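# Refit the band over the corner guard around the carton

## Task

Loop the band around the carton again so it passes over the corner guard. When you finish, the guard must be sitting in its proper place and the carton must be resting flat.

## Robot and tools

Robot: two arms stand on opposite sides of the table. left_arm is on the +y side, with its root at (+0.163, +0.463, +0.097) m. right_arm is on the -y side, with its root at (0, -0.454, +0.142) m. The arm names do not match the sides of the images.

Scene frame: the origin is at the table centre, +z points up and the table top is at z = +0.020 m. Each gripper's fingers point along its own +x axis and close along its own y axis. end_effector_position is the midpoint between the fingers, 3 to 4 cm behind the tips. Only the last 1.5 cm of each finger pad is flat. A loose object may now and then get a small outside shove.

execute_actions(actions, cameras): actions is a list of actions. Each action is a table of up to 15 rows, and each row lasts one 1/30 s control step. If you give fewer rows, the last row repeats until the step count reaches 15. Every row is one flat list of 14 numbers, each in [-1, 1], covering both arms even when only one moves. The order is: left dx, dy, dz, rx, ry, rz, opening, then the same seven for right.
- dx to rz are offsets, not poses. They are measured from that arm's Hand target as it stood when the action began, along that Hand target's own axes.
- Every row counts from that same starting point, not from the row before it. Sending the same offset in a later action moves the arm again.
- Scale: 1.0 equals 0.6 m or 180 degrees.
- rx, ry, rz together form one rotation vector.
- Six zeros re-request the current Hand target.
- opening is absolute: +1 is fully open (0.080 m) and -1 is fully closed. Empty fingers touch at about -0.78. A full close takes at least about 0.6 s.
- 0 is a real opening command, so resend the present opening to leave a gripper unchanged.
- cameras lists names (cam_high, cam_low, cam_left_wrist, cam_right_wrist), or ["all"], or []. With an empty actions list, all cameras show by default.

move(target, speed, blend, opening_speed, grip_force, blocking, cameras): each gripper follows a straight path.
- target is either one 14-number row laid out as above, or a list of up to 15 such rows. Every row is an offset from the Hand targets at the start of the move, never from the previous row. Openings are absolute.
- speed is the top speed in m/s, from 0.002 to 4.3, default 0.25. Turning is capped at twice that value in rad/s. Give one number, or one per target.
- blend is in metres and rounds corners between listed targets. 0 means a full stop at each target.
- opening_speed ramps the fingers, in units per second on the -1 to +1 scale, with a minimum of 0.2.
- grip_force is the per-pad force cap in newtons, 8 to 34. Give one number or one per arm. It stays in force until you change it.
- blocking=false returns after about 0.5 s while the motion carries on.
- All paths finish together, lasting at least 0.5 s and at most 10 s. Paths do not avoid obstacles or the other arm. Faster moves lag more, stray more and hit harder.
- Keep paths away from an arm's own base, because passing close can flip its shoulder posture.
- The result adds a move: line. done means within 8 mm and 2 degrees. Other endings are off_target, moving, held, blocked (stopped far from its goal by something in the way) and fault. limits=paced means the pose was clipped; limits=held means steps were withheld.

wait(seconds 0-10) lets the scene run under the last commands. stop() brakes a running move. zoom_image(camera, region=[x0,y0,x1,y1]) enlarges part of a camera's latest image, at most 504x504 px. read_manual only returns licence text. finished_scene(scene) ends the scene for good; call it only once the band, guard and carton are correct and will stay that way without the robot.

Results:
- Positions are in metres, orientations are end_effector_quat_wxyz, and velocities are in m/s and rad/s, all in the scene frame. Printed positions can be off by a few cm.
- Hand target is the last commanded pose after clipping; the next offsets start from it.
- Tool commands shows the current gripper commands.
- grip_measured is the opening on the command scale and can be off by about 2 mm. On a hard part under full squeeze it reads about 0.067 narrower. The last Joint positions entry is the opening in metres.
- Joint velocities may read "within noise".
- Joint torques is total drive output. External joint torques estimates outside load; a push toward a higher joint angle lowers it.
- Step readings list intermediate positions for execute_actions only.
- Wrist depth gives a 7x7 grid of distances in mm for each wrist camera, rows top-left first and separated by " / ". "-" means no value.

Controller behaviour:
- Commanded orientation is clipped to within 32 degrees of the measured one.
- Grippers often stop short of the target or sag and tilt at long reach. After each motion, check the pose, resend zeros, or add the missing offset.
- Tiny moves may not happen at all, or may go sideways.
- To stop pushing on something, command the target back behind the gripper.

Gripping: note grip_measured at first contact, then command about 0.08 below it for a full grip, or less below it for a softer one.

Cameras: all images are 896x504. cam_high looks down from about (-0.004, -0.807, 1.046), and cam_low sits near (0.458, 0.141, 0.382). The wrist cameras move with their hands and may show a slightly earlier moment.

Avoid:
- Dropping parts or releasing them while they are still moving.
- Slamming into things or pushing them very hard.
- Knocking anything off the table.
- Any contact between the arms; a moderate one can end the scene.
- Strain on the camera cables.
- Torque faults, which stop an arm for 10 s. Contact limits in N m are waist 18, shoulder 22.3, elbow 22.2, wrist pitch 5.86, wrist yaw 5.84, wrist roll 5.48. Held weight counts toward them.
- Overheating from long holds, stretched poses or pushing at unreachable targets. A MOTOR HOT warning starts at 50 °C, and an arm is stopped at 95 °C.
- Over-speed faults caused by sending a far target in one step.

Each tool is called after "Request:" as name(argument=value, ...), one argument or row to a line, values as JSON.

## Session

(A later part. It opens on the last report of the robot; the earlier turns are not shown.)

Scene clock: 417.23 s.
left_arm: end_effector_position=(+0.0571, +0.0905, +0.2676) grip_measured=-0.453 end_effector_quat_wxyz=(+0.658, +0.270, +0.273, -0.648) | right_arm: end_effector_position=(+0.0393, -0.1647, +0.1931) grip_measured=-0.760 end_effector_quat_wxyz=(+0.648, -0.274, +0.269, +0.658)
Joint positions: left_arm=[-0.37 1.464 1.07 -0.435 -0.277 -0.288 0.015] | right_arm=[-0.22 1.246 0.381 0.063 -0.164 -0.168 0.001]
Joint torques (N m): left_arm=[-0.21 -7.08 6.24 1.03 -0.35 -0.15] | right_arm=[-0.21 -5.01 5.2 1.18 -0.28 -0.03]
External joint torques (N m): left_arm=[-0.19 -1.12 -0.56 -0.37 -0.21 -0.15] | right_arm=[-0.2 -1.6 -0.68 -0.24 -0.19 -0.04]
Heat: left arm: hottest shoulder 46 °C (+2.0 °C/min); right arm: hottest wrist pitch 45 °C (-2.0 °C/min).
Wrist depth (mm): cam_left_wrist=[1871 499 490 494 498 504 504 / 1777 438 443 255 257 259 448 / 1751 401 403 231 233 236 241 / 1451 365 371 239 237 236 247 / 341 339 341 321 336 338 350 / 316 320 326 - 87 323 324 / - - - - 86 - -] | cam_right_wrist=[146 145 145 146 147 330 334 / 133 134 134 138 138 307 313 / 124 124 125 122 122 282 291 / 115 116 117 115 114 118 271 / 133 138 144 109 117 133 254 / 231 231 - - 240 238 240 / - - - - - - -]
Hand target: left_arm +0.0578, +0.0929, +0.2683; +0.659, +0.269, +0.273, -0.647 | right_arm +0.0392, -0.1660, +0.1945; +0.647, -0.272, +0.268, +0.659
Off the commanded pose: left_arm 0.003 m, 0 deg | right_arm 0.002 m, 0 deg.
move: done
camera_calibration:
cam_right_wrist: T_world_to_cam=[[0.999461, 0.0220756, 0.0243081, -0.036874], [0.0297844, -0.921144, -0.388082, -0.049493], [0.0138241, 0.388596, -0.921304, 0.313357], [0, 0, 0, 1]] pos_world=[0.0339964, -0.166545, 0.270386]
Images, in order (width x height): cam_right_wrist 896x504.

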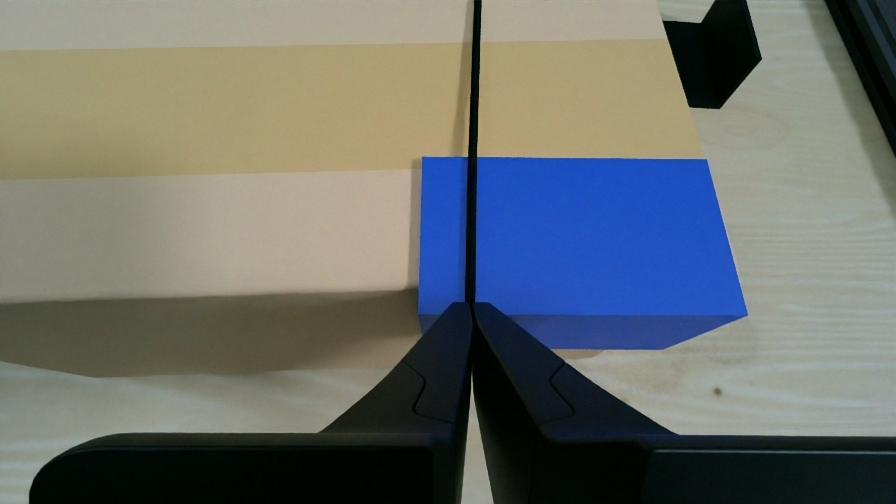

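Request:
move(
  target=[0, 0, 0, 0, 0, 0, -0.45, -0.0067, -0.02, 0.0033, 0, 0, 0, -1],
  speed=0.05,
  cameras=["cam_right_wrist"],
)

Scene clock: 425.43 s.
left_arm: end_effector_position=(+0.0571, +0.0905, +0.2676) grip_measured=-0.453 end_effector_quat_wxyz=(+0.658, +0.270, +0.273, -0.648) | right_arm: end_effector_position=(+0.0495, -0.1683, +0.1940) grip_measured=-0.760 end_effector_quat_wxyz=(+0.645, -0.275, +0.274, +0.658)
Joint positions: left_arm=[-0.37 1.464 1.07 -0.435 -0.277 -0.288 0.015] | right_arm=[-0.281 1.241 0.392 0.029 -0.211 -0.21 0.001]
Joint torques (N m): left_arm=[-0.21 -6.98 6.26 1.03 -0.36 -0.14] | right_arm=[-0.52 -5.14 6.1 1.13 -0.24 -0.16]
External joint torques (N m): left_arm=[-0.25 -0.95 -0.56 -0.37 -0.2 -0.14] | right_arm=[-0.55 -1.76 0.25 -0.25 -0.13 -0.16]
Heat: left arm: hottest shoulder 46 °C (+1.0 °C/min); right arm: hottest wrist pitch 44 °C (-3.0 °C/min).
Wrist depth (mm): cam_left_wrist=[1915 496 491 273 500 507 510 / 1751 434 442 255 257 259 445 / 1901 403 401 231 234 236 241 / 1409 368 369 239 238 234 247 / 336 340 343 322 336 337 350 / 315 316 326 - 87 323 326 / - - - - 86 - -] | cam_right_wrist=[145 146 146 147 147 329 332 / 135 135 135 138 138 311 309 / 127 125 125 122 122 280 289 / 117 117 119 115 115 118 269 / 150 155 160 109 123 247 252 / 236 236 - - 241 237 239 / - - - - - - -]
Hand target: left_arm +0.0578, +0.0929, +0.2683; +0.659, +0.269, +0.273, -0.647 | right_arm +0.0511, -0.1673, +0.1986; +0.647, -0.272, +0.268, +0.659
Off the commanded pose: left_arm 0.003 m, 0 deg | right_arm 0.005 m, 1 deg.
move: done
camera_calibration:
cam_right_wrist: T_world_to_cam=[[0.999579, 0.0236671, 0.0167623, -0.0451994], [0.0282622, -0.924608, -0.379869, -0.054866], [0.00650814, 0.380183, -0.924888, 0.315113], [0, 0, 0, 1]] pos_world=[0.0446802, -0.169461, 0.271361]
Images, in order (width x height): cam_right_wrist 896x504.

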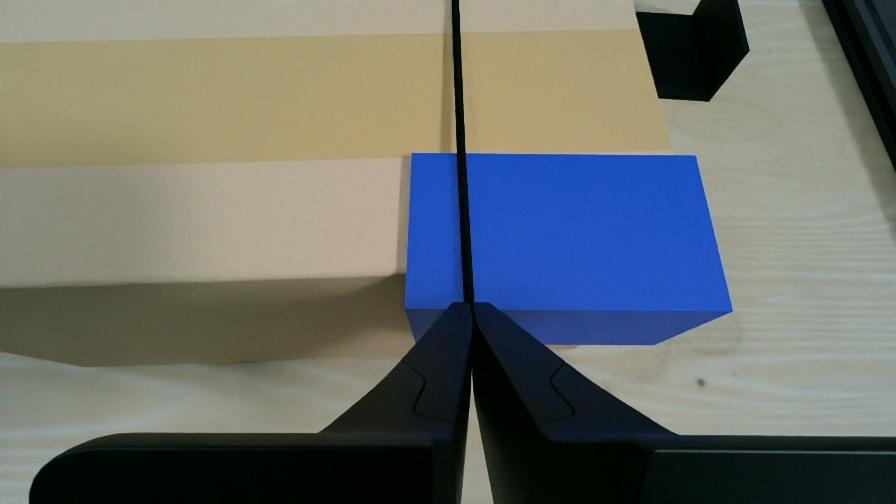

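Request:
execute_actions(
  actions=[],
  cameras=["all"],
)

Request:
zoom_image(
  camera="cam_high",
  region=[320, 60, 600, 340],
)

Request:
zoom_image(
  camera="cam_left_wrist",
  region=[350, 0, 602, 252],
)

Request:
zoom_image(
  camera="cam_right_wrist",
  region=[360, 130, 760, 370],
)

Scene clock: 436.40 s.
left_arm: end_effector_position=(+0.0571, +0.0905, +0.2676) grip_measured=-0.453 end_effector_quat_wxyz=(+0.658, +0.270, +0.273, -0.648) | right_arm: end_effector_position=(+0.0495, -0.1683, +0.1940) grip_measured=-0.760 end_effector_quat_wxyz=(+0.645, -0.275, +0.274, +0.658)
Joint positions: left_arm=[-0.37 1.464 1.07 -0.435 -0.277 -0.288 0.015] | right_arm=[-0.281 1.241 0.392 0.029 -0.211 -0.21 0.001]
Joint velocities: within noise
Joint torques (N m): left_arm=[-0.23 -7.11 6.27 1.04 -0.35 -0.14] | right_arm=[-0.42 -5.13 6.05 1.17 -0.22 -0.16]
External joint torques (N m): left_arm=[-0.24 -1.08 -0.59 -0.38 -0.2 -0.14] | right_arm=[-0.43 -1.76 0.22 -0.2 -0.1 -0.16]
Heat: left arm: hottest shoulder 46 °C (+1.0 °C/min); right arm: hottest wrist pitch 43 °C (-3.0 °C/min).
Wrist depth (mm): cam_left_wrist=[1915 502 490 273 498 503 505 / 1582 441 441 255 257 259 448 / 1582 399 405 232 233 236 241 / 1442 369 367 239 238 234 247 / 336 338 343 320 335 338 351 / 316 319 326 - 87 324 325 / - - - - 86 - -] | cam_right_wrist=[145 146 146 147 147 322 328 / 134 135 135 137 138 306 311 / 127 125 126 123 123 282 288 / 117 117 119 115 114 118 269 / 150 154 159 109 123 246 253 / 237 236 - - 240 237 238 / - - - - - - -]
Hand target: left_arm +0.0578, +0.0929, +0.2683; +0.659, +0.269, +0.273, -0.647 | right_arm +0.0511, -0.1673, +0.1986; +0.647, -0.272, +0.268, +0.659
Tool commands: left_gripper/opening=-0.45 right_gripper/opening=-1.0
Off the commanded pose: left_arm 0.003 m, 0 deg | right_arm 0.005 m, 1 deg.
camera_calibration:
cam_left_wrist: T_world_to_cam=[[-0.997814, -0.0547032, 0.0370689, 0.0637698], [-0.0656758, 0.88291, -0.464927, 0.0821133], [-0.00729546, -0.466346, -0.884572, 0.361284], [0, 0, 0, 1]] pos_world=[0.071659, 0.0994729, 0.355394]
cam_right_wrist: T_world_to_cam=[[0.999579, 0.0236671, 0.0167623, -0.0451994], [0.0282622, -0.924608, -0.379869, -0.054866], [0.00650814, 0.380183, -0.924888, 0.315113], [0, 0, 0, 1]] pos_world=[0.0446802, -0.169461, 0.271361]

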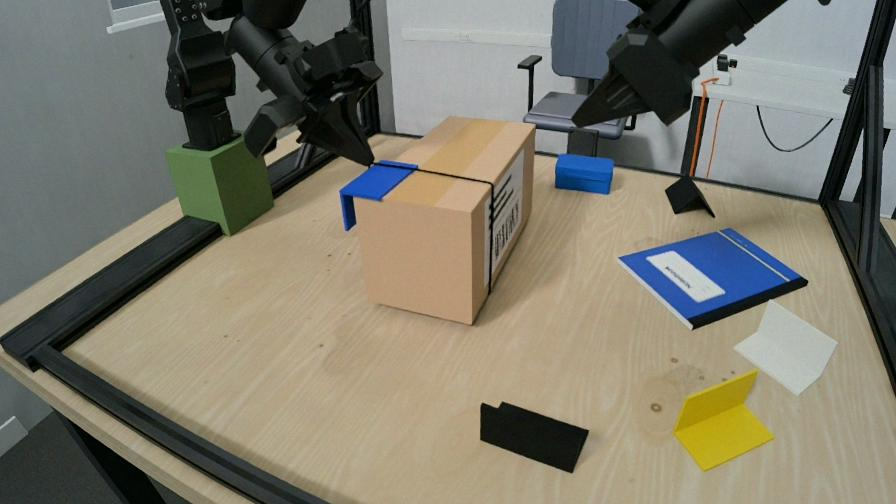

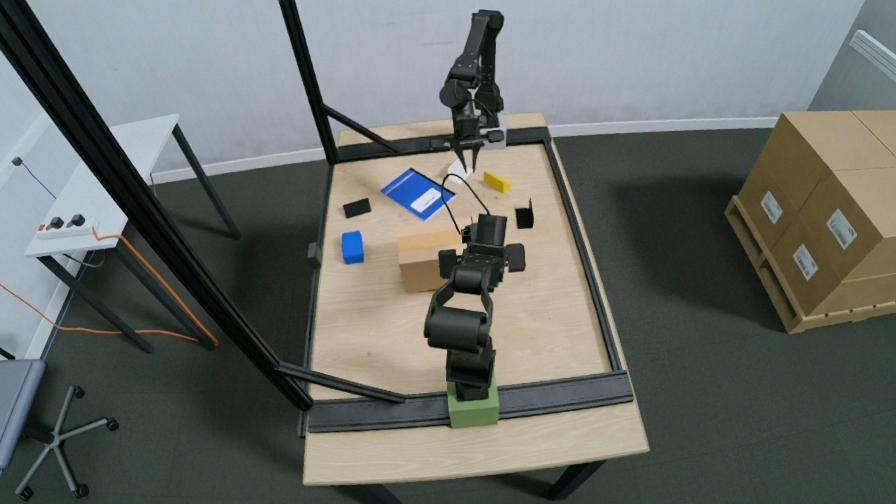

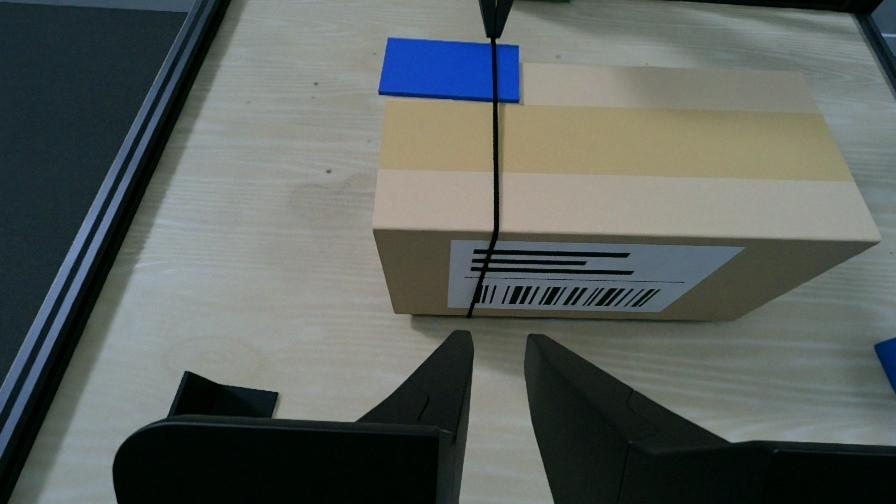

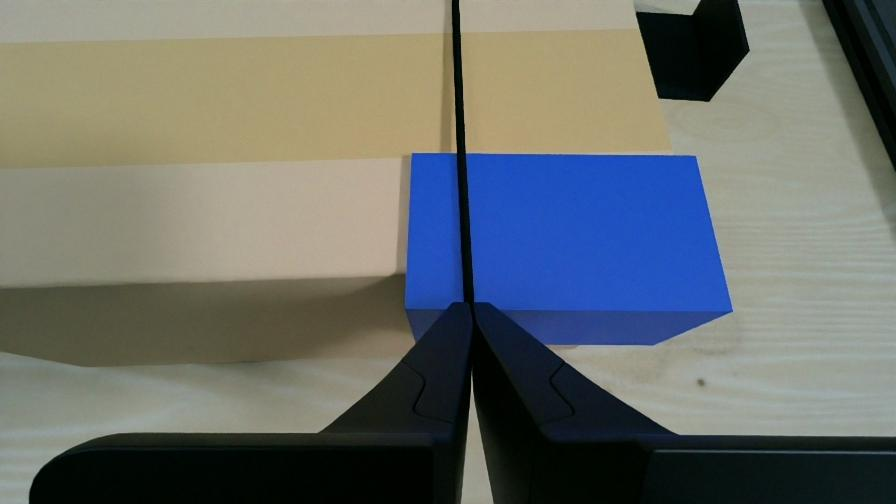

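Scaled by 1.800.

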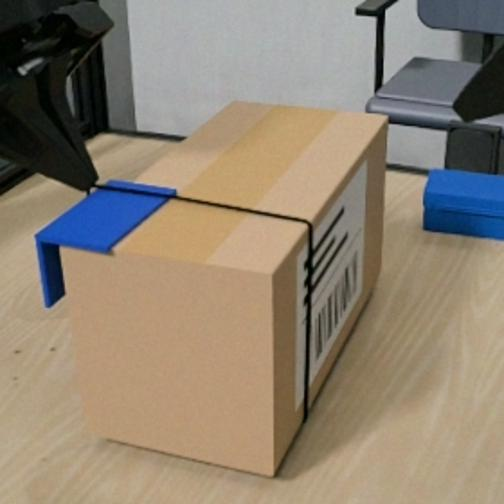

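Scaled by 2.000.

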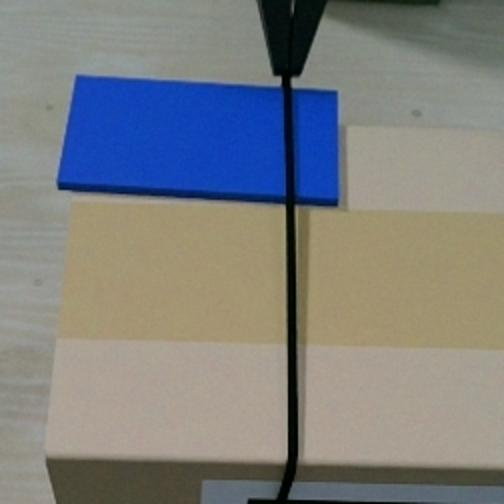

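Scaled by 1.260.

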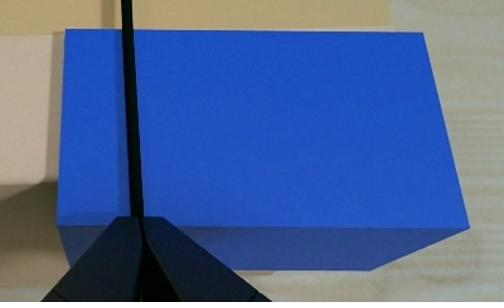

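Request:
move(
  target=[0, 0, 0, 0, 0, 0, -0.45, 0.0233, 0, -0.0025, 0, 0, 0, -1],
  speed=0.04,
  cameras=["all"],
)

Request:
zoom_image(
  camera="cam_high",
  region=[320, 100, 560, 340],
)

Scene clock: 472.17 s.
left_arm: end_effector_position=(+0.0571, +0.0905, +0.2676) grip_measured=-0.453 end_effector_quat_wxyz=(+0.658, +0.270, +0.273, -0.648) | right_arm: end_effector_position=(+0.0511, -0.1583, +0.1911) grip_measured=-0.760 end_effector_quat_wxyz=(+0.648, -0.270, +0.263, +0.662)
Joint positions: left_arm=[-0.37 1.464 1.07 -0.435 -0.277 -0.288 0.015] | right_arm=[-0.276 1.299 0.394 0.11 -0.21 -0.21 0.001]
Joint torques (N m): left_arm=[-0.21 -7.07 6.26 1.03 -0.36 -0.15] | right_arm=[0.27 -2.46 5.52 1.75 0.08 0.13]
External joint torques (N m): left_arm=[-0.2 -1.08 -0.58 -0.39 -0.21 -0.15] | right_arm=[0.26 1.21 -0.22 0.33 0.2 0.13]
Heat: left arm: hottest shoulder 46 °C (+0.0 °C/min); right arm: hottest wrist pitch 40 °C (-5.1 °C/min).
Wrist depth (mm): cam_left_wrist=[2078 478 492 486 498 503 509 / 1727 442 443 251 257 258 448 / 1613 401 402 232 233 236 240 / 1385 368 369 240 237 236 248 / 336 340 342 323 336 337 350 / 315 318 324 - 87 324 325 / - - - - 86 - -] | cam_right_wrist=[147 145 147 147 148 339 335 / 134 134 134 137 138 311 314 / 123 124 125 122 122 289 292 / 115 115 116 113 113 269 272 / 110 114 119 107 112 246 255 / 227 228 - - 236 238 239 / - - - - - - -]
Hand target: left_arm +0.0578, +0.0929, +0.2683; +0.659, +0.269, +0.273, -0.647 | right_arm +0.0509, -0.1584, +0.1878; +0.647, -0.272, +0.268, +0.659
Off the commanded pose: left_arm 0.003 m, 0 deg | right_arm 0.003 m, 1 deg.
move: done
camera_calibration:
cam_left_wrist: T_world_to_cam=[[-0.997814, -0.0547032, 0.0370689, 0.0637698], [-0.0656758, 0.88291, -0.464927, 0.0821133], [-0.00729546, -0.466346, -0.884572, 0.361284], [0, 0, 0, 1]] pos_world=[0.071659, 0.0994729, 0.355394]
cam_right_wrist: T_world_to_cam=[[0.999319, 0.02691, 0.0252533, -0.0480882], [0.0348014, -0.914853, -0.402284, -0.0414087], [0.0122776, 0.402889, -0.915167, 0.310057], [0, 0, 0, 1]] pos_world=[0.0456898, -0.161507, 0.26831]

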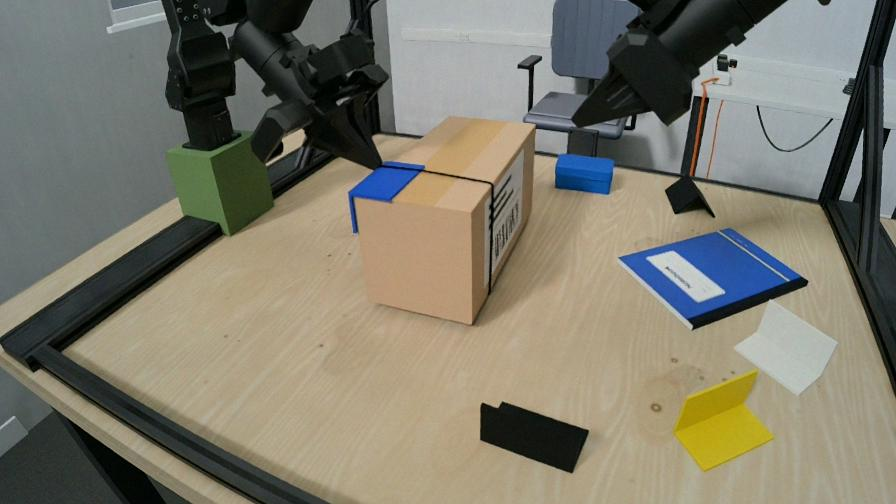

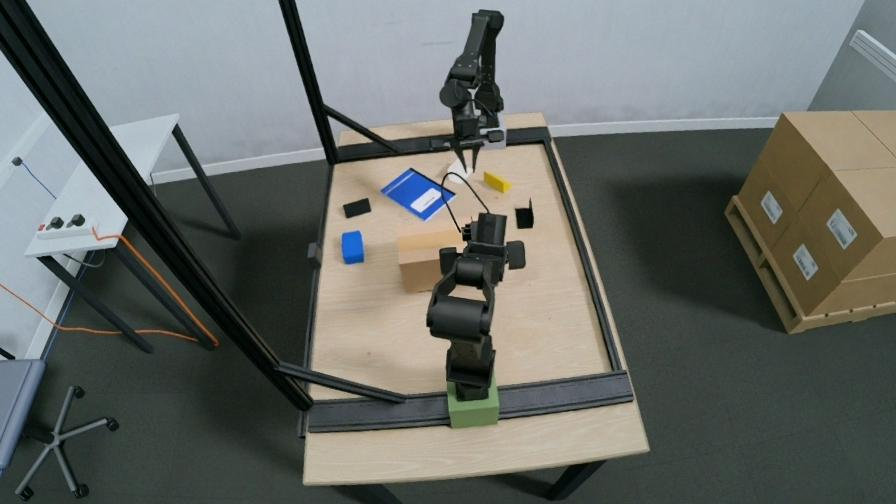

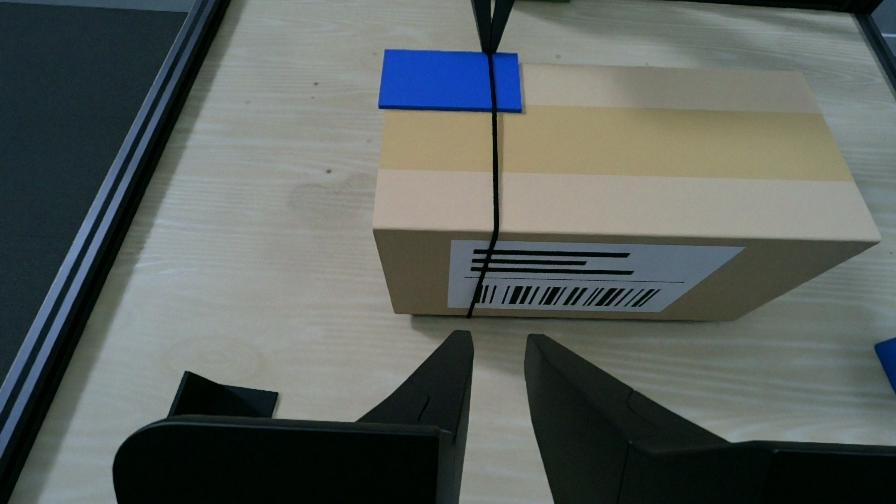

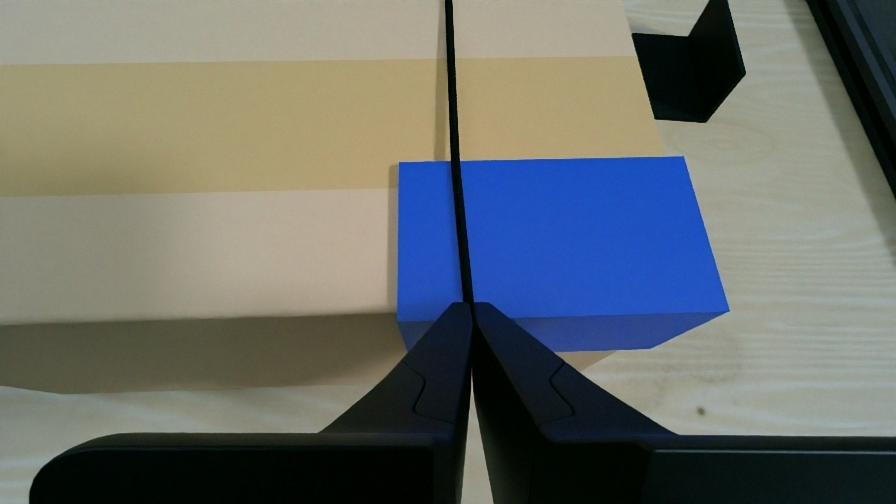

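Scaled by 2.100.

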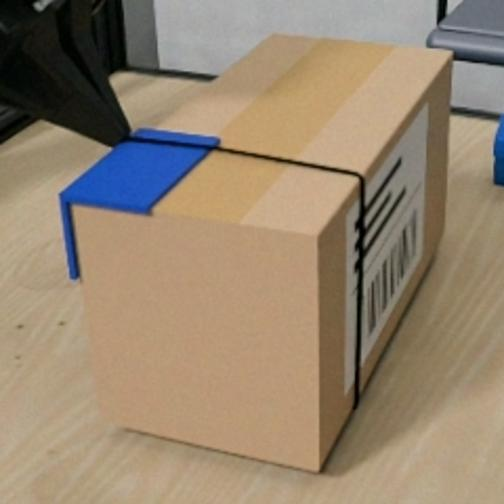

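Request:
move(
  target=[0, 0, 0, 0, 0, 0, -0.45, 0.0033, 0.0083, 0, 0, 0, 0, -1],
  speed=0.03,
  cameras=["cam_left_wrist", "cam_right_wrist"],
)

Scene clock: 481.63 s.
left_arm: end_effector_position=(+0.0571, +0.0905, +0.2676) grip_measured=-0.453 end_effector_quat_wxyz=(+0.658, +0.270, +0.273, -0.648) | right_arm: end_effector_position=(+0.0491, -0.1572, +0.1912) grip_measured=-0.760 end_effector_quat_wxyz=(+0.652, -0.270, +0.263, +0.658)
Joint positions: left_arm=[-0.37 1.464 1.07 -0.435 -0.277 -0.288 0.015] | right_arm=[-0.257 1.299 0.394 0.115 -0.185 -0.194 0.001]
Joint torques (N m): left_arm=[-0.19 -7.13 6.32 1.03 -0.37 -0.15] | right_arm=[0.72 -1.8 5.1 2.43 -0.09 0.2]
External joint torques (N m): left_arm=[-0.15 -1.17 -0.51 -0.39 -0.23 -0.15] | right_arm=[0.7 1.87 -0.6 1.02 0.01 0.2]
Heat: left arm: hottest shoulder 46 °C (+0.0 °C/min); right arm: hottest wrist pitch 42 °C (-2.0 °C/min).
Wrist depth (mm): cam_left_wrist=[1915 508 495 482 500 503 505 / 1977 438 444 251 257 258 446 / 1532 400 401 231 233 236 241 / 1425 367 369 240 237 235 248 / 338 339 342 323 336 337 351 / 314 323 325 - 87 325 325 / - - - - 86 - -] | cam_right_wrist=[146 145 145 147 148 347 341 / 133 135 134 135 138 311 313 / 123 124 124 122 122 290 291 / 114 115 116 113 113 264 273 / 110 118 116 106 109 247 254 / 225 217 - - 237 238 239 / - - - - - - -]
Hand target: left_arm +0.0578, +0.0929, +0.2683; +0.659, +0.269, +0.273, -0.647 | right_arm +0.0459, -0.1571, +0.1863; +0.647, -0.272, +0.268, +0.659
Off the commanded pose: left_arm 0.003 m, 0 deg | right_arm 0.006 m, 1 deg.
move: done
camera_calibration:
cam_left_wrist: T_world_to_cam=[[-0.997814, -0.0547032, 0.0370689, 0.0637698], [-0.0656758, 0.88291, -0.464927, 0.0821133], [-0.00729546, -0.466346, -0.884572, 0.361284], [0, 0, 0, 1]] pos_world=[0.071659, 0.0994729, 0.355394]
cam_right_wrist: T_world_to_cam=[[0.999365, 0.017795, 0.030874, -0.0486225], [0.028707, -0.915349, -0.401636, -0.0400946], [0.0211134, 0.402267, -0.915279, 0.309218], [0, 0, 0, 1]] pos_world=[0.0432139, -0.160224, 0.268419]
Images, in order (width x height): cam_left_wrist 896x504, cam_right_wrist 896x504.

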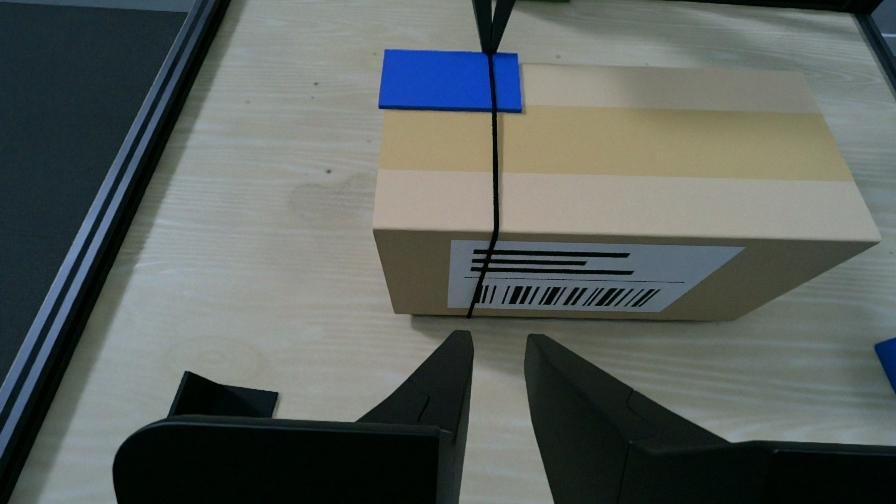

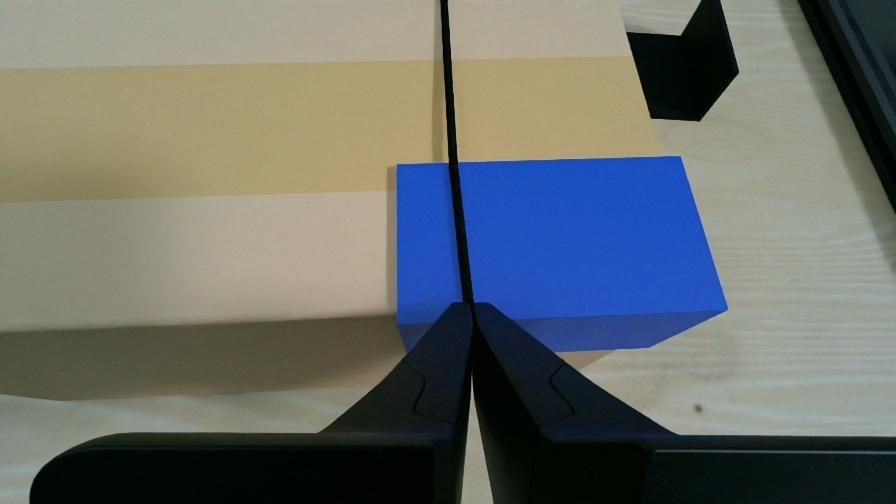

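Request:
move(
  target=[0, 0, 0, 0, 0, 0, -0.45, 0, 0.0083, 0, 0, 0, 0, -1],
  speed=0.03,
  cameras=["cam_left_wrist", "cam_right_wrist"],
)

Scene clock: 484.83 s.
left_arm: end_effector_position=(+0.0571, +0.0905, +0.2676) grip_measured=-0.453 end_effector_quat_wxyz=(+0.658, +0.270, +0.273, -0.648) | right_arm: end_effector_position=(+0.0472, -0.1570, +0.1907) grip_measured=-0.760 end_effector_quat_wxyz=(+0.656, -0.271, +0.264, +0.653)
Joint positions: left_arm=[-0.37 1.464 1.07 -0.435 -0.277 -0.288 0.015] | right_arm=[-0.239 1.298 0.391 0.118 -0.161 -0.176 0.001]
Joint torques (N m): left_arm=[-0.2 -7.07 6.21 1.03 -0.36 -0.14] | right_arm=[1.38 -2.42 4.82 2.35 -0.44 0.19]
External joint torques (N m): left_arm=[-0.26 -1.05 -0.63 -0.38 -0.21 -0.14] | right_arm=[1.38 1.23 -0.88 0.93 -0.36 0.18]
Heat: left arm: hottest shoulder 46 °C (+0.0 °C/min); right arm: hottest wrist pitch 42 °C (-2.0 °C/min).
Wrist depth (mm): cam_left_wrist=[1961 509 490 484 501 504 507 / 1751 443 444 252 257 258 448 / 1582 401 401 232 233 235 241 / 1401 368 369 239 237 234 248 / 334 338 342 322 335 338 351 / 316 320 326 - 87 324 326 / - - - - 86 - -] | cam_right_wrist=[142 145 145 147 149 342 342 / 131 133 134 135 138 314 314 / 122 123 124 120 123 293 293 / 114 115 116 114 114 270 274 / 110 112 120 107 113 249 258 / 195 215 - - 238 239 240 / - - - - - - -]
Hand target: left_arm +0.0578, +0.0929, +0.2683; +0.659, +0.269, +0.273, -0.647 | right_arm +0.0410, -0.1573, +0.1863; +0.647, -0.272, +0.268, +0.659
Off the commanded pose: left_arm 0.003 m, 0 deg | right_arm 0.008 m, 1 deg.
move: done
camera_calibration:
cam_left_wrist: T_world_to_cam=[[-0.997814, -0.0547032, 0.0370689, 0.0637698], [-0.0656758, 0.88291, -0.464927, 0.0821133], [-0.00729546, -0.466346, -0.884572, 0.361284], [0, 0, 0, 1]] pos_world=[0.071659, 0.0994729, 0.355394]
cam_right_wrist: T_world_to_cam=[[0.999358, 0.00647964, 0.0352389, -0.0494152], [0.0200142, -0.916721, -0.399027, -0.0403977], [0.0297187, 0.399476, -0.916262, 0.307991], [0, 0, 0, 1]] pos_world=[0.0410389, -0.159749, 0.267822]
Images, in order (width x height): cam_left_wrist 896x504, cam_right_wrist 896x504.

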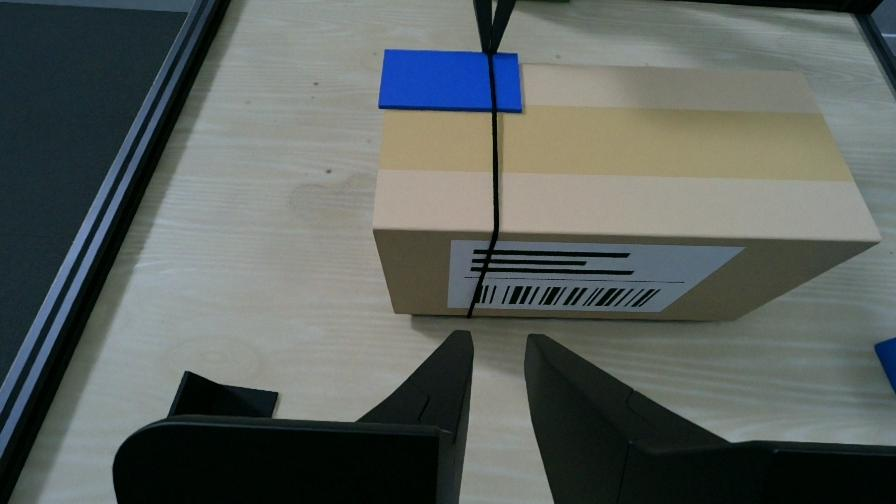

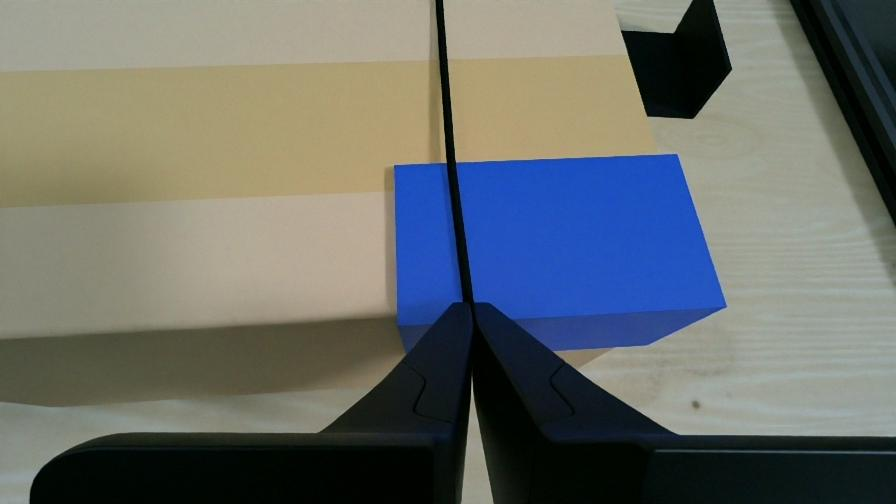

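Request:
move(
  target=[0, 0, 0, 0, 0, 0, -0.45, -0.0058, 0.005, 0, 0, 0, 0, -1],
  speed=0.03,
  cameras=["cam_left_wrist", "cam_right_wrist"],
)

Scene clock: 488.47 s.
left_arm: end_effector_position=(+0.0571, +0.0905, +0.2676) grip_measured=-0.453 end_effector_quat_wxyz=(+0.658, +0.270, +0.273, -0.648) | right_arm: end_effector_position=(+0.0456, -0.1573, +0.1917) grip_measured=-0.760 end_effector_quat_wxyz=(+0.657, -0.272, +0.263, +0.652)
Joint positions: left_arm=[-0.37 1.464 1.07 -0.435 -0.277 -0.288 0.015] | right_arm=[-0.227 1.289 0.391 0.112 -0.147 -0.167 0.001]
Joint torques (N m): left_arm=[-0.22 -7.06 6.32 1.02 -0.36 -0.15] | right_arm=[1.32 -4.31 4.55 1.31 -0.62 0.17]
External joint torques (N m): left_arm=[-0.19 -1.07 -0.54 -0.4 -0.21 -0.15] | right_arm=[1.31 -0.67 -1.25 -0.13 -0.54 0.16]
Heat: left arm: hottest shoulder 46 °C (+0.0 °C/min); right arm: hottest wrist pitch 42 °C (-1.0 °C/min).
Wrist depth (mm): cam_left_wrist=[1993 510 491 485 498 505 508 / 1777 439 443 252 257 258 449 / 1552 399 403 232 233 235 241 / 1451 366 370 239 236 235 247 / 343 340 343 321 334 338 348 / 314 319 326 - 87 323 325 / - - - - 86 - -] | cam_right_wrist=[142 144 145 147 149 335 342 / 131 133 133 135 139 316 313 / 122 122 124 122 122 292 296 / 114 115 116 113 114 267 277 / 109 112 115 107 114 250 257 / 195 216 - - 238 239 242 / - - - - - - -]
Hand target: left_arm +0.0578, +0.0929, +0.2683; +0.659, +0.269, +0.273, -0.647 | right_arm +0.0380, -0.1597, +0.1889; +0.647, -0.272, +0.268, +0.659
Off the commanded pose: left_arm 0.003 m, 0 deg | right_arm 0.008 m, 2 deg.
move: done
camera_calibration:
cam_left_wrist: T_world_to_cam=[[-0.997814, -0.0547032, 0.0370689, 0.0637698], [-0.0656758, 0.88291, -0.464927, 0.0821133], [-0.00729546, -0.466346, -0.884572, 0.361284], [0, 0, 0, 1]] pos_world=[0.071659, 0.0994729, 0.355394]
cam_right_wrist: T_world_to_cam=[[0.999244, 0.00248086, 0.0388082, -0.0490576], [0.0177603, -0.916917, -0.398682, -0.0402748], [0.0345949, 0.39907, -0.916268, 0.308841], [0, 0, 0, 1]] pos_world=[0.0390514, -0.160056, 0.268828]
Images, in order (width x height): cam_left_wrist 896x504, cam_right_wrist 896x504.

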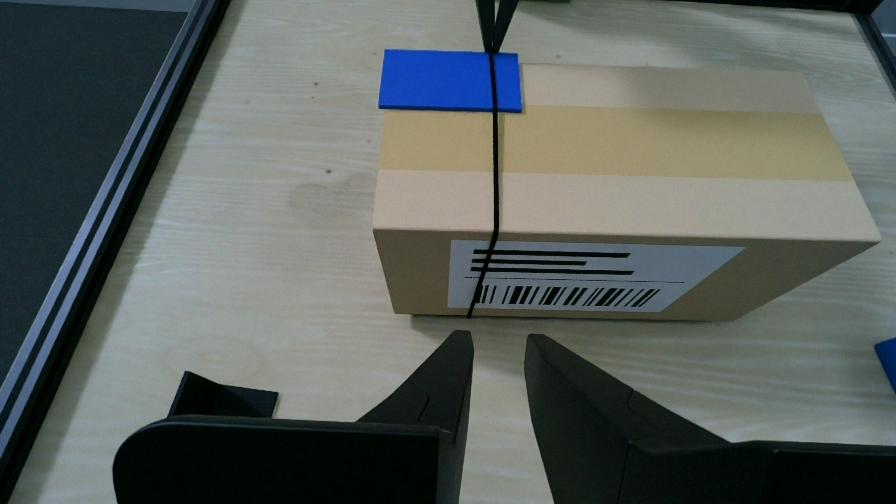

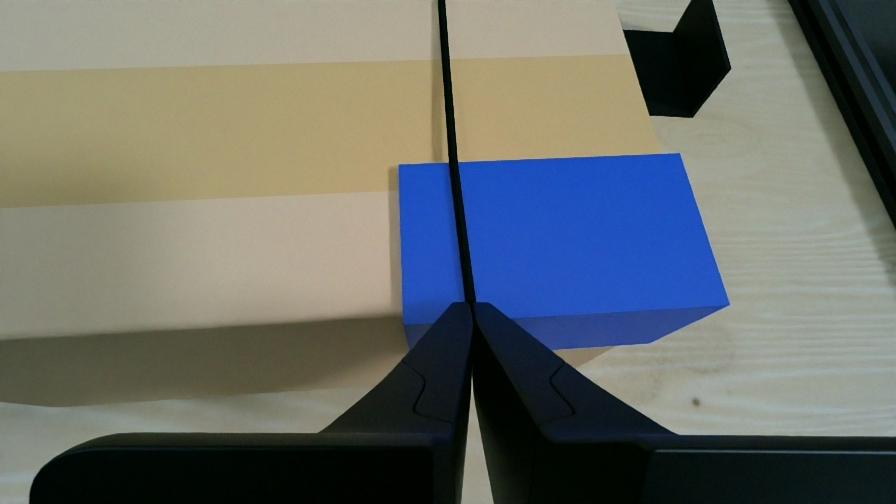

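Request:
move(
  target=[0, 0, 0, 0, 0, 0, -0.45, -0.0259, -0.0117, 0.0151, 0, 0, 0, -1],
  speed=0.04,
  cameras=["all"],
)

Request:
zoom_image(
  camera="cam_high",
  region=[320, 100, 560, 340],
)

Scene clock: 509.77 s.
left_arm: end_effector_position=(+0.0571, +0.0905, +0.2676) grip_measured=-0.453 end_effector_quat_wxyz=(+0.658, +0.270, +0.273, -0.648) | right_arm: end_effector_position=(+0.0439, -0.1661, +0.2000) grip_measured=-0.760 end_effector_quat_wxyz=(+0.645, -0.276, +0.276, +0.657)
Joint positions: left_arm=[-0.37 1.464 1.07 -0.435 -0.277 -0.288 0.015] | right_arm=[-0.247 1.225 0.413 -0.009 -0.185 -0.184 0.001]
Joint torques (N m): left_arm=[-0.21 -7.07 6.3 1.04 -0.36 -0.13] | right_arm=[-0.36 -5.32 6.38 1.25 -0.29 -0.17]
External joint torques (N m): left_arm=[-0.17 -1.14 -0.45 -0.36 -0.22 -0.13] | right_arm=[-0.36 -1.89 0.33 -0.16 -0.19 -0.18]
Heat: left arm: hottest shoulder 46 °C (+0.0 °C/min); right arm: hottest wrist pitch 42 °C (+1.0 °C/min).
Wrist depth (mm): cam_left_wrist=[1930 486 491 494 499 500 509 / 1777 431 443 254 256 258 447 / - 398 402 231 233 235 241 / 1362 366 369 240 238 234 247 / 340 340 341 322 336 339 350 / 314 322 326 - 87 323 325 / - - - - 86 - -] | cam_right_wrist=[152 152 153 153 154 331 328 / 139 141 141 142 142 308 316 / 131 131 131 128 127 291 295 / 123 123 123 120 120 270 275 / 159 147 152 116 116 251 259 / 238 240 - - 246 243 244 / - - - - - - -]
Hand target: left_arm +0.0578, +0.0929, +0.2683; +0.659, +0.269, +0.273, -0.647 | right_arm +0.0451, -0.1641, +0.2063; +0.647, -0.272, +0.268, +0.659
Off the commanded pose: left_arm 0.003 m, 0 deg | right_arm 0.007 m, 1 deg.
move: done
camera_calibration:
cam_left_wrist: T_world_to_cam=[[-0.997814, -0.0547032, 0.0370689, 0.0637698], [-0.0656758, 0.88291, -0.464927, 0.0821133], [-0.00729546, -0.466346, -0.884572, 0.361284], [0, 0, 0, 1]] pos_world=[0.071659, 0.0994729, 0.355394]
cam_right_wrist: T_world_to_cam=[[0.999626, 0.0214513, 0.0169715, -0.0401952], [0.0262508, -0.926715, -0.374846, -0.0517445], [0.00768678, 0.375151, -0.926932, 0.319298], [0, 0, 0, 1]] pos_world=[0.0390842, -0.166875, 0.277253]

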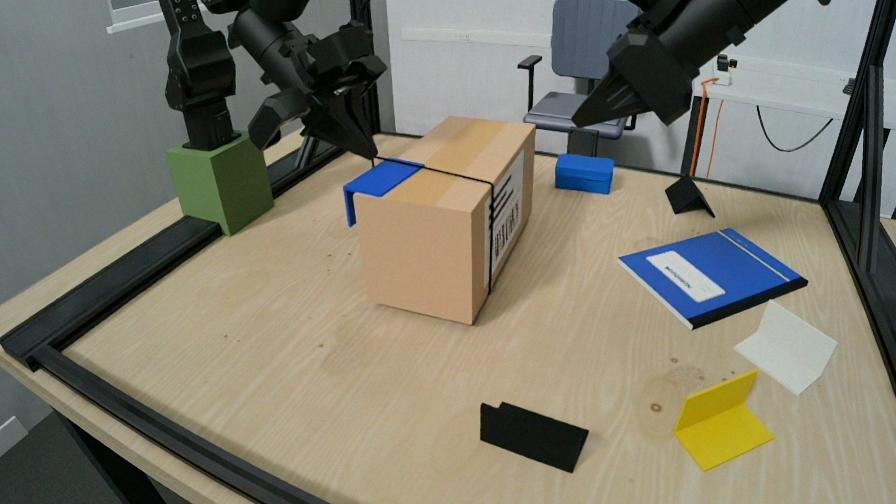

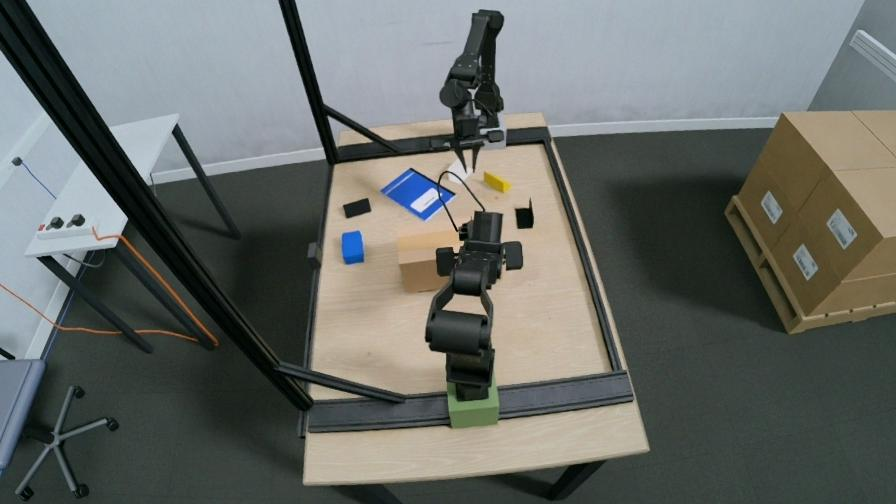

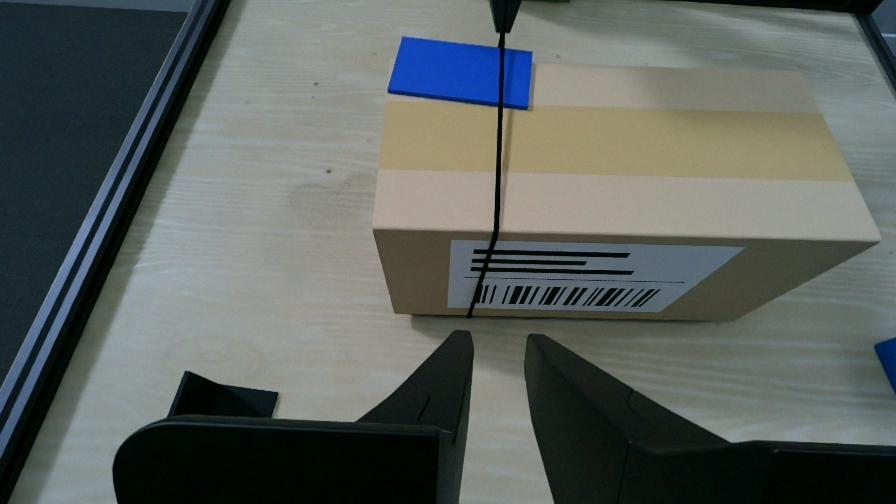

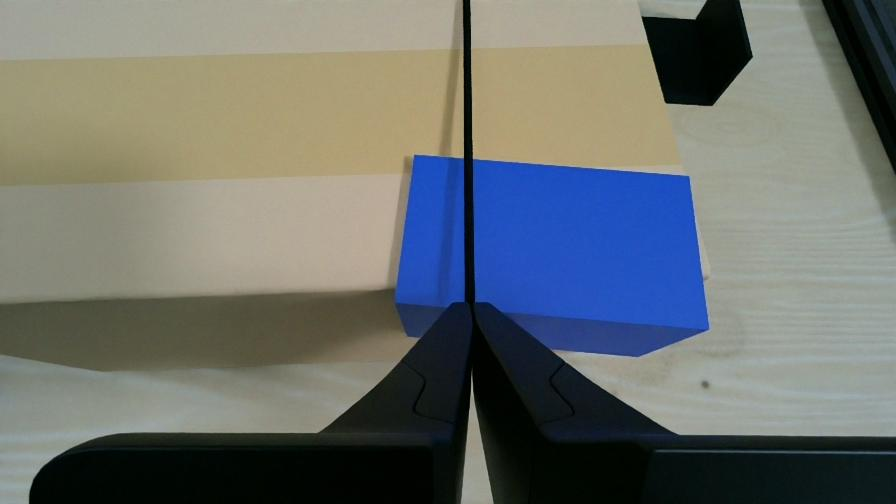

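Scaled by 2.100.

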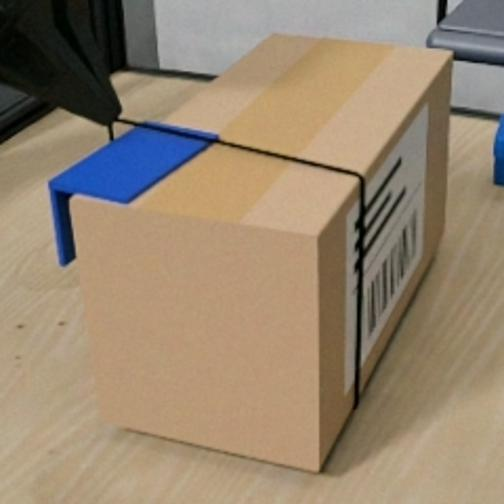

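Request:
move(
  target=[0, 0, 0, 0, 0, 0, -0.45, 0, -0.0127, 0, 0, 0, 0, -1],
  speed=0.04,
  cameras=["cam_left_wrist", "cam_right_wrist"],
)

Scene clock: 531.47 s.
left_arm: end_effector_position=(+0.0571, +0.0905, +0.2676) grip_measured=-0.453 end_effector_quat_wxyz=(+0.658, +0.270, +0.273, -0.648) | right_arm: end_effector_position=(+0.0509, -0.1659, +0.2025) grip_measured=-0.760 end_effector_quat_wxyz=(+0.646, -0.274, +0.273, +0.659)
Joint positions: left_arm=[-0.37 1.464 1.07 -0.435 -0.277 -0.288 0.015] | right_arm=[-0.284 1.225 0.42 -0.012 -0.213 -0.213 0.001]
Joint torques (N m): left_arm=[-0.22 -7.06 6.26 1.03 -0.37 -0.14] | right_arm=[-0.46 -4.04 6.53 1.35 -0.23 -0.18]
External joint torques (N m): left_arm=[-0.23 -1.07 -0.55 -0.38 -0.22 -0.14] | right_arm=[-0.46 -0.63 0.51 -0.05 -0.12 -0.18]
Heat: left arm: hottest shoulder 46 °C (+0.0 °C/min); right arm: hottest wrist pitch 41 °C (+1.0 °C/min).
Wrist depth (mm): cam_left_wrist=[1946 514 492 495 502 504 498 / 1727 443 443 254 256 257 448 / 1582 398 401 232 233 235 241 / 1434 367 369 239 237 235 246 / 338 340 343 322 336 339 350 / 313 322 328 - 87 325 325 / - - - - 86 - -] | cam_right_wrist=[156 157 157 158 160 342 343 / 144 145 145 145 146 314 315 / 134 134 135 132 132 297 298 / 125 126 126 121 123 279 279 / 159 146 151 117 118 257 262 / 241 240 - - 249 244 245 / - - - - - - -]
Hand target: left_arm +0.0578, +0.0929, +0.2683; +0.659, +0.269, +0.273, -0.647 | right_arm +0.0528, -0.1640, +0.2062; +0.647, -0.272, +0.268, +0.659
Off the commanded pose: left_arm 0.003 m, 0 deg | right_arm 0.005 m, 1 deg.
move: done
camera_calibration:
cam_left_wrist: T_world_to_cam=[[-0.997814, -0.0547032, 0.0370689, 0.0637698], [-0.0656758, 0.88291, -0.464927, 0.0821133], [-0.00729546, -0.466346, -0.884572, 0.361284], [0, 0, 0, 1]] pos_world=[0.071659, 0.0994729, 0.355394]
cam_right_wrist: T_world_to_cam=[[0.999557, 0.0233841, 0.0183851, -0.047191], [0.0286467, -0.923212, -0.383221, -0.0486996], [0.00801211, 0.383578, -0.923474, 0.322222], [0, 0, 0, 1]] pos_world=[0.0459835, -0.167454, 0.279768]
Images, in order (width x height): cam_left_wrist 896x504, cam_right_wrist 896x504.

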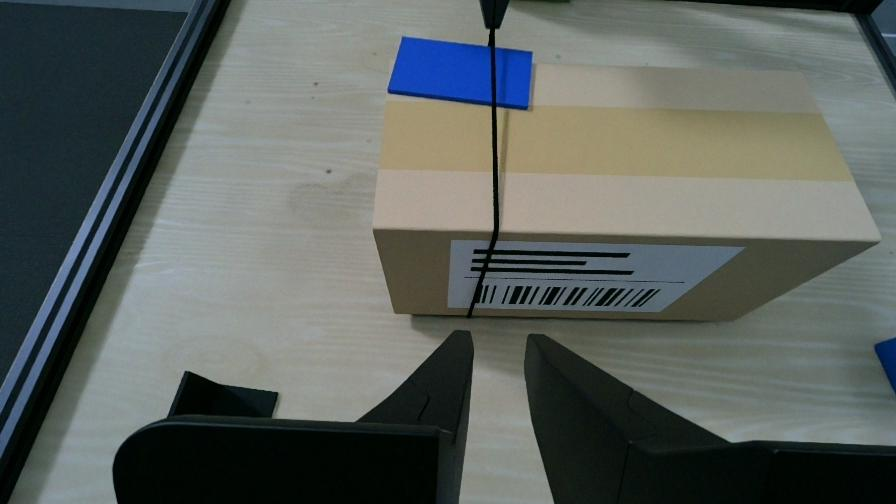

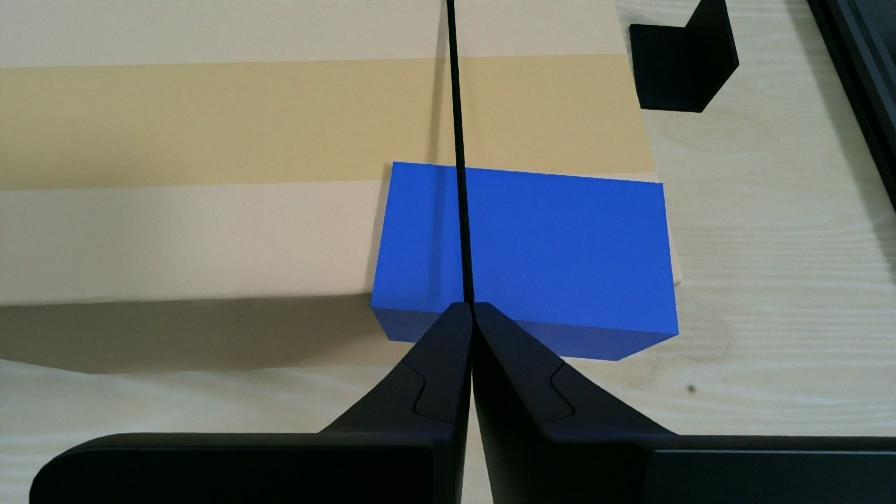

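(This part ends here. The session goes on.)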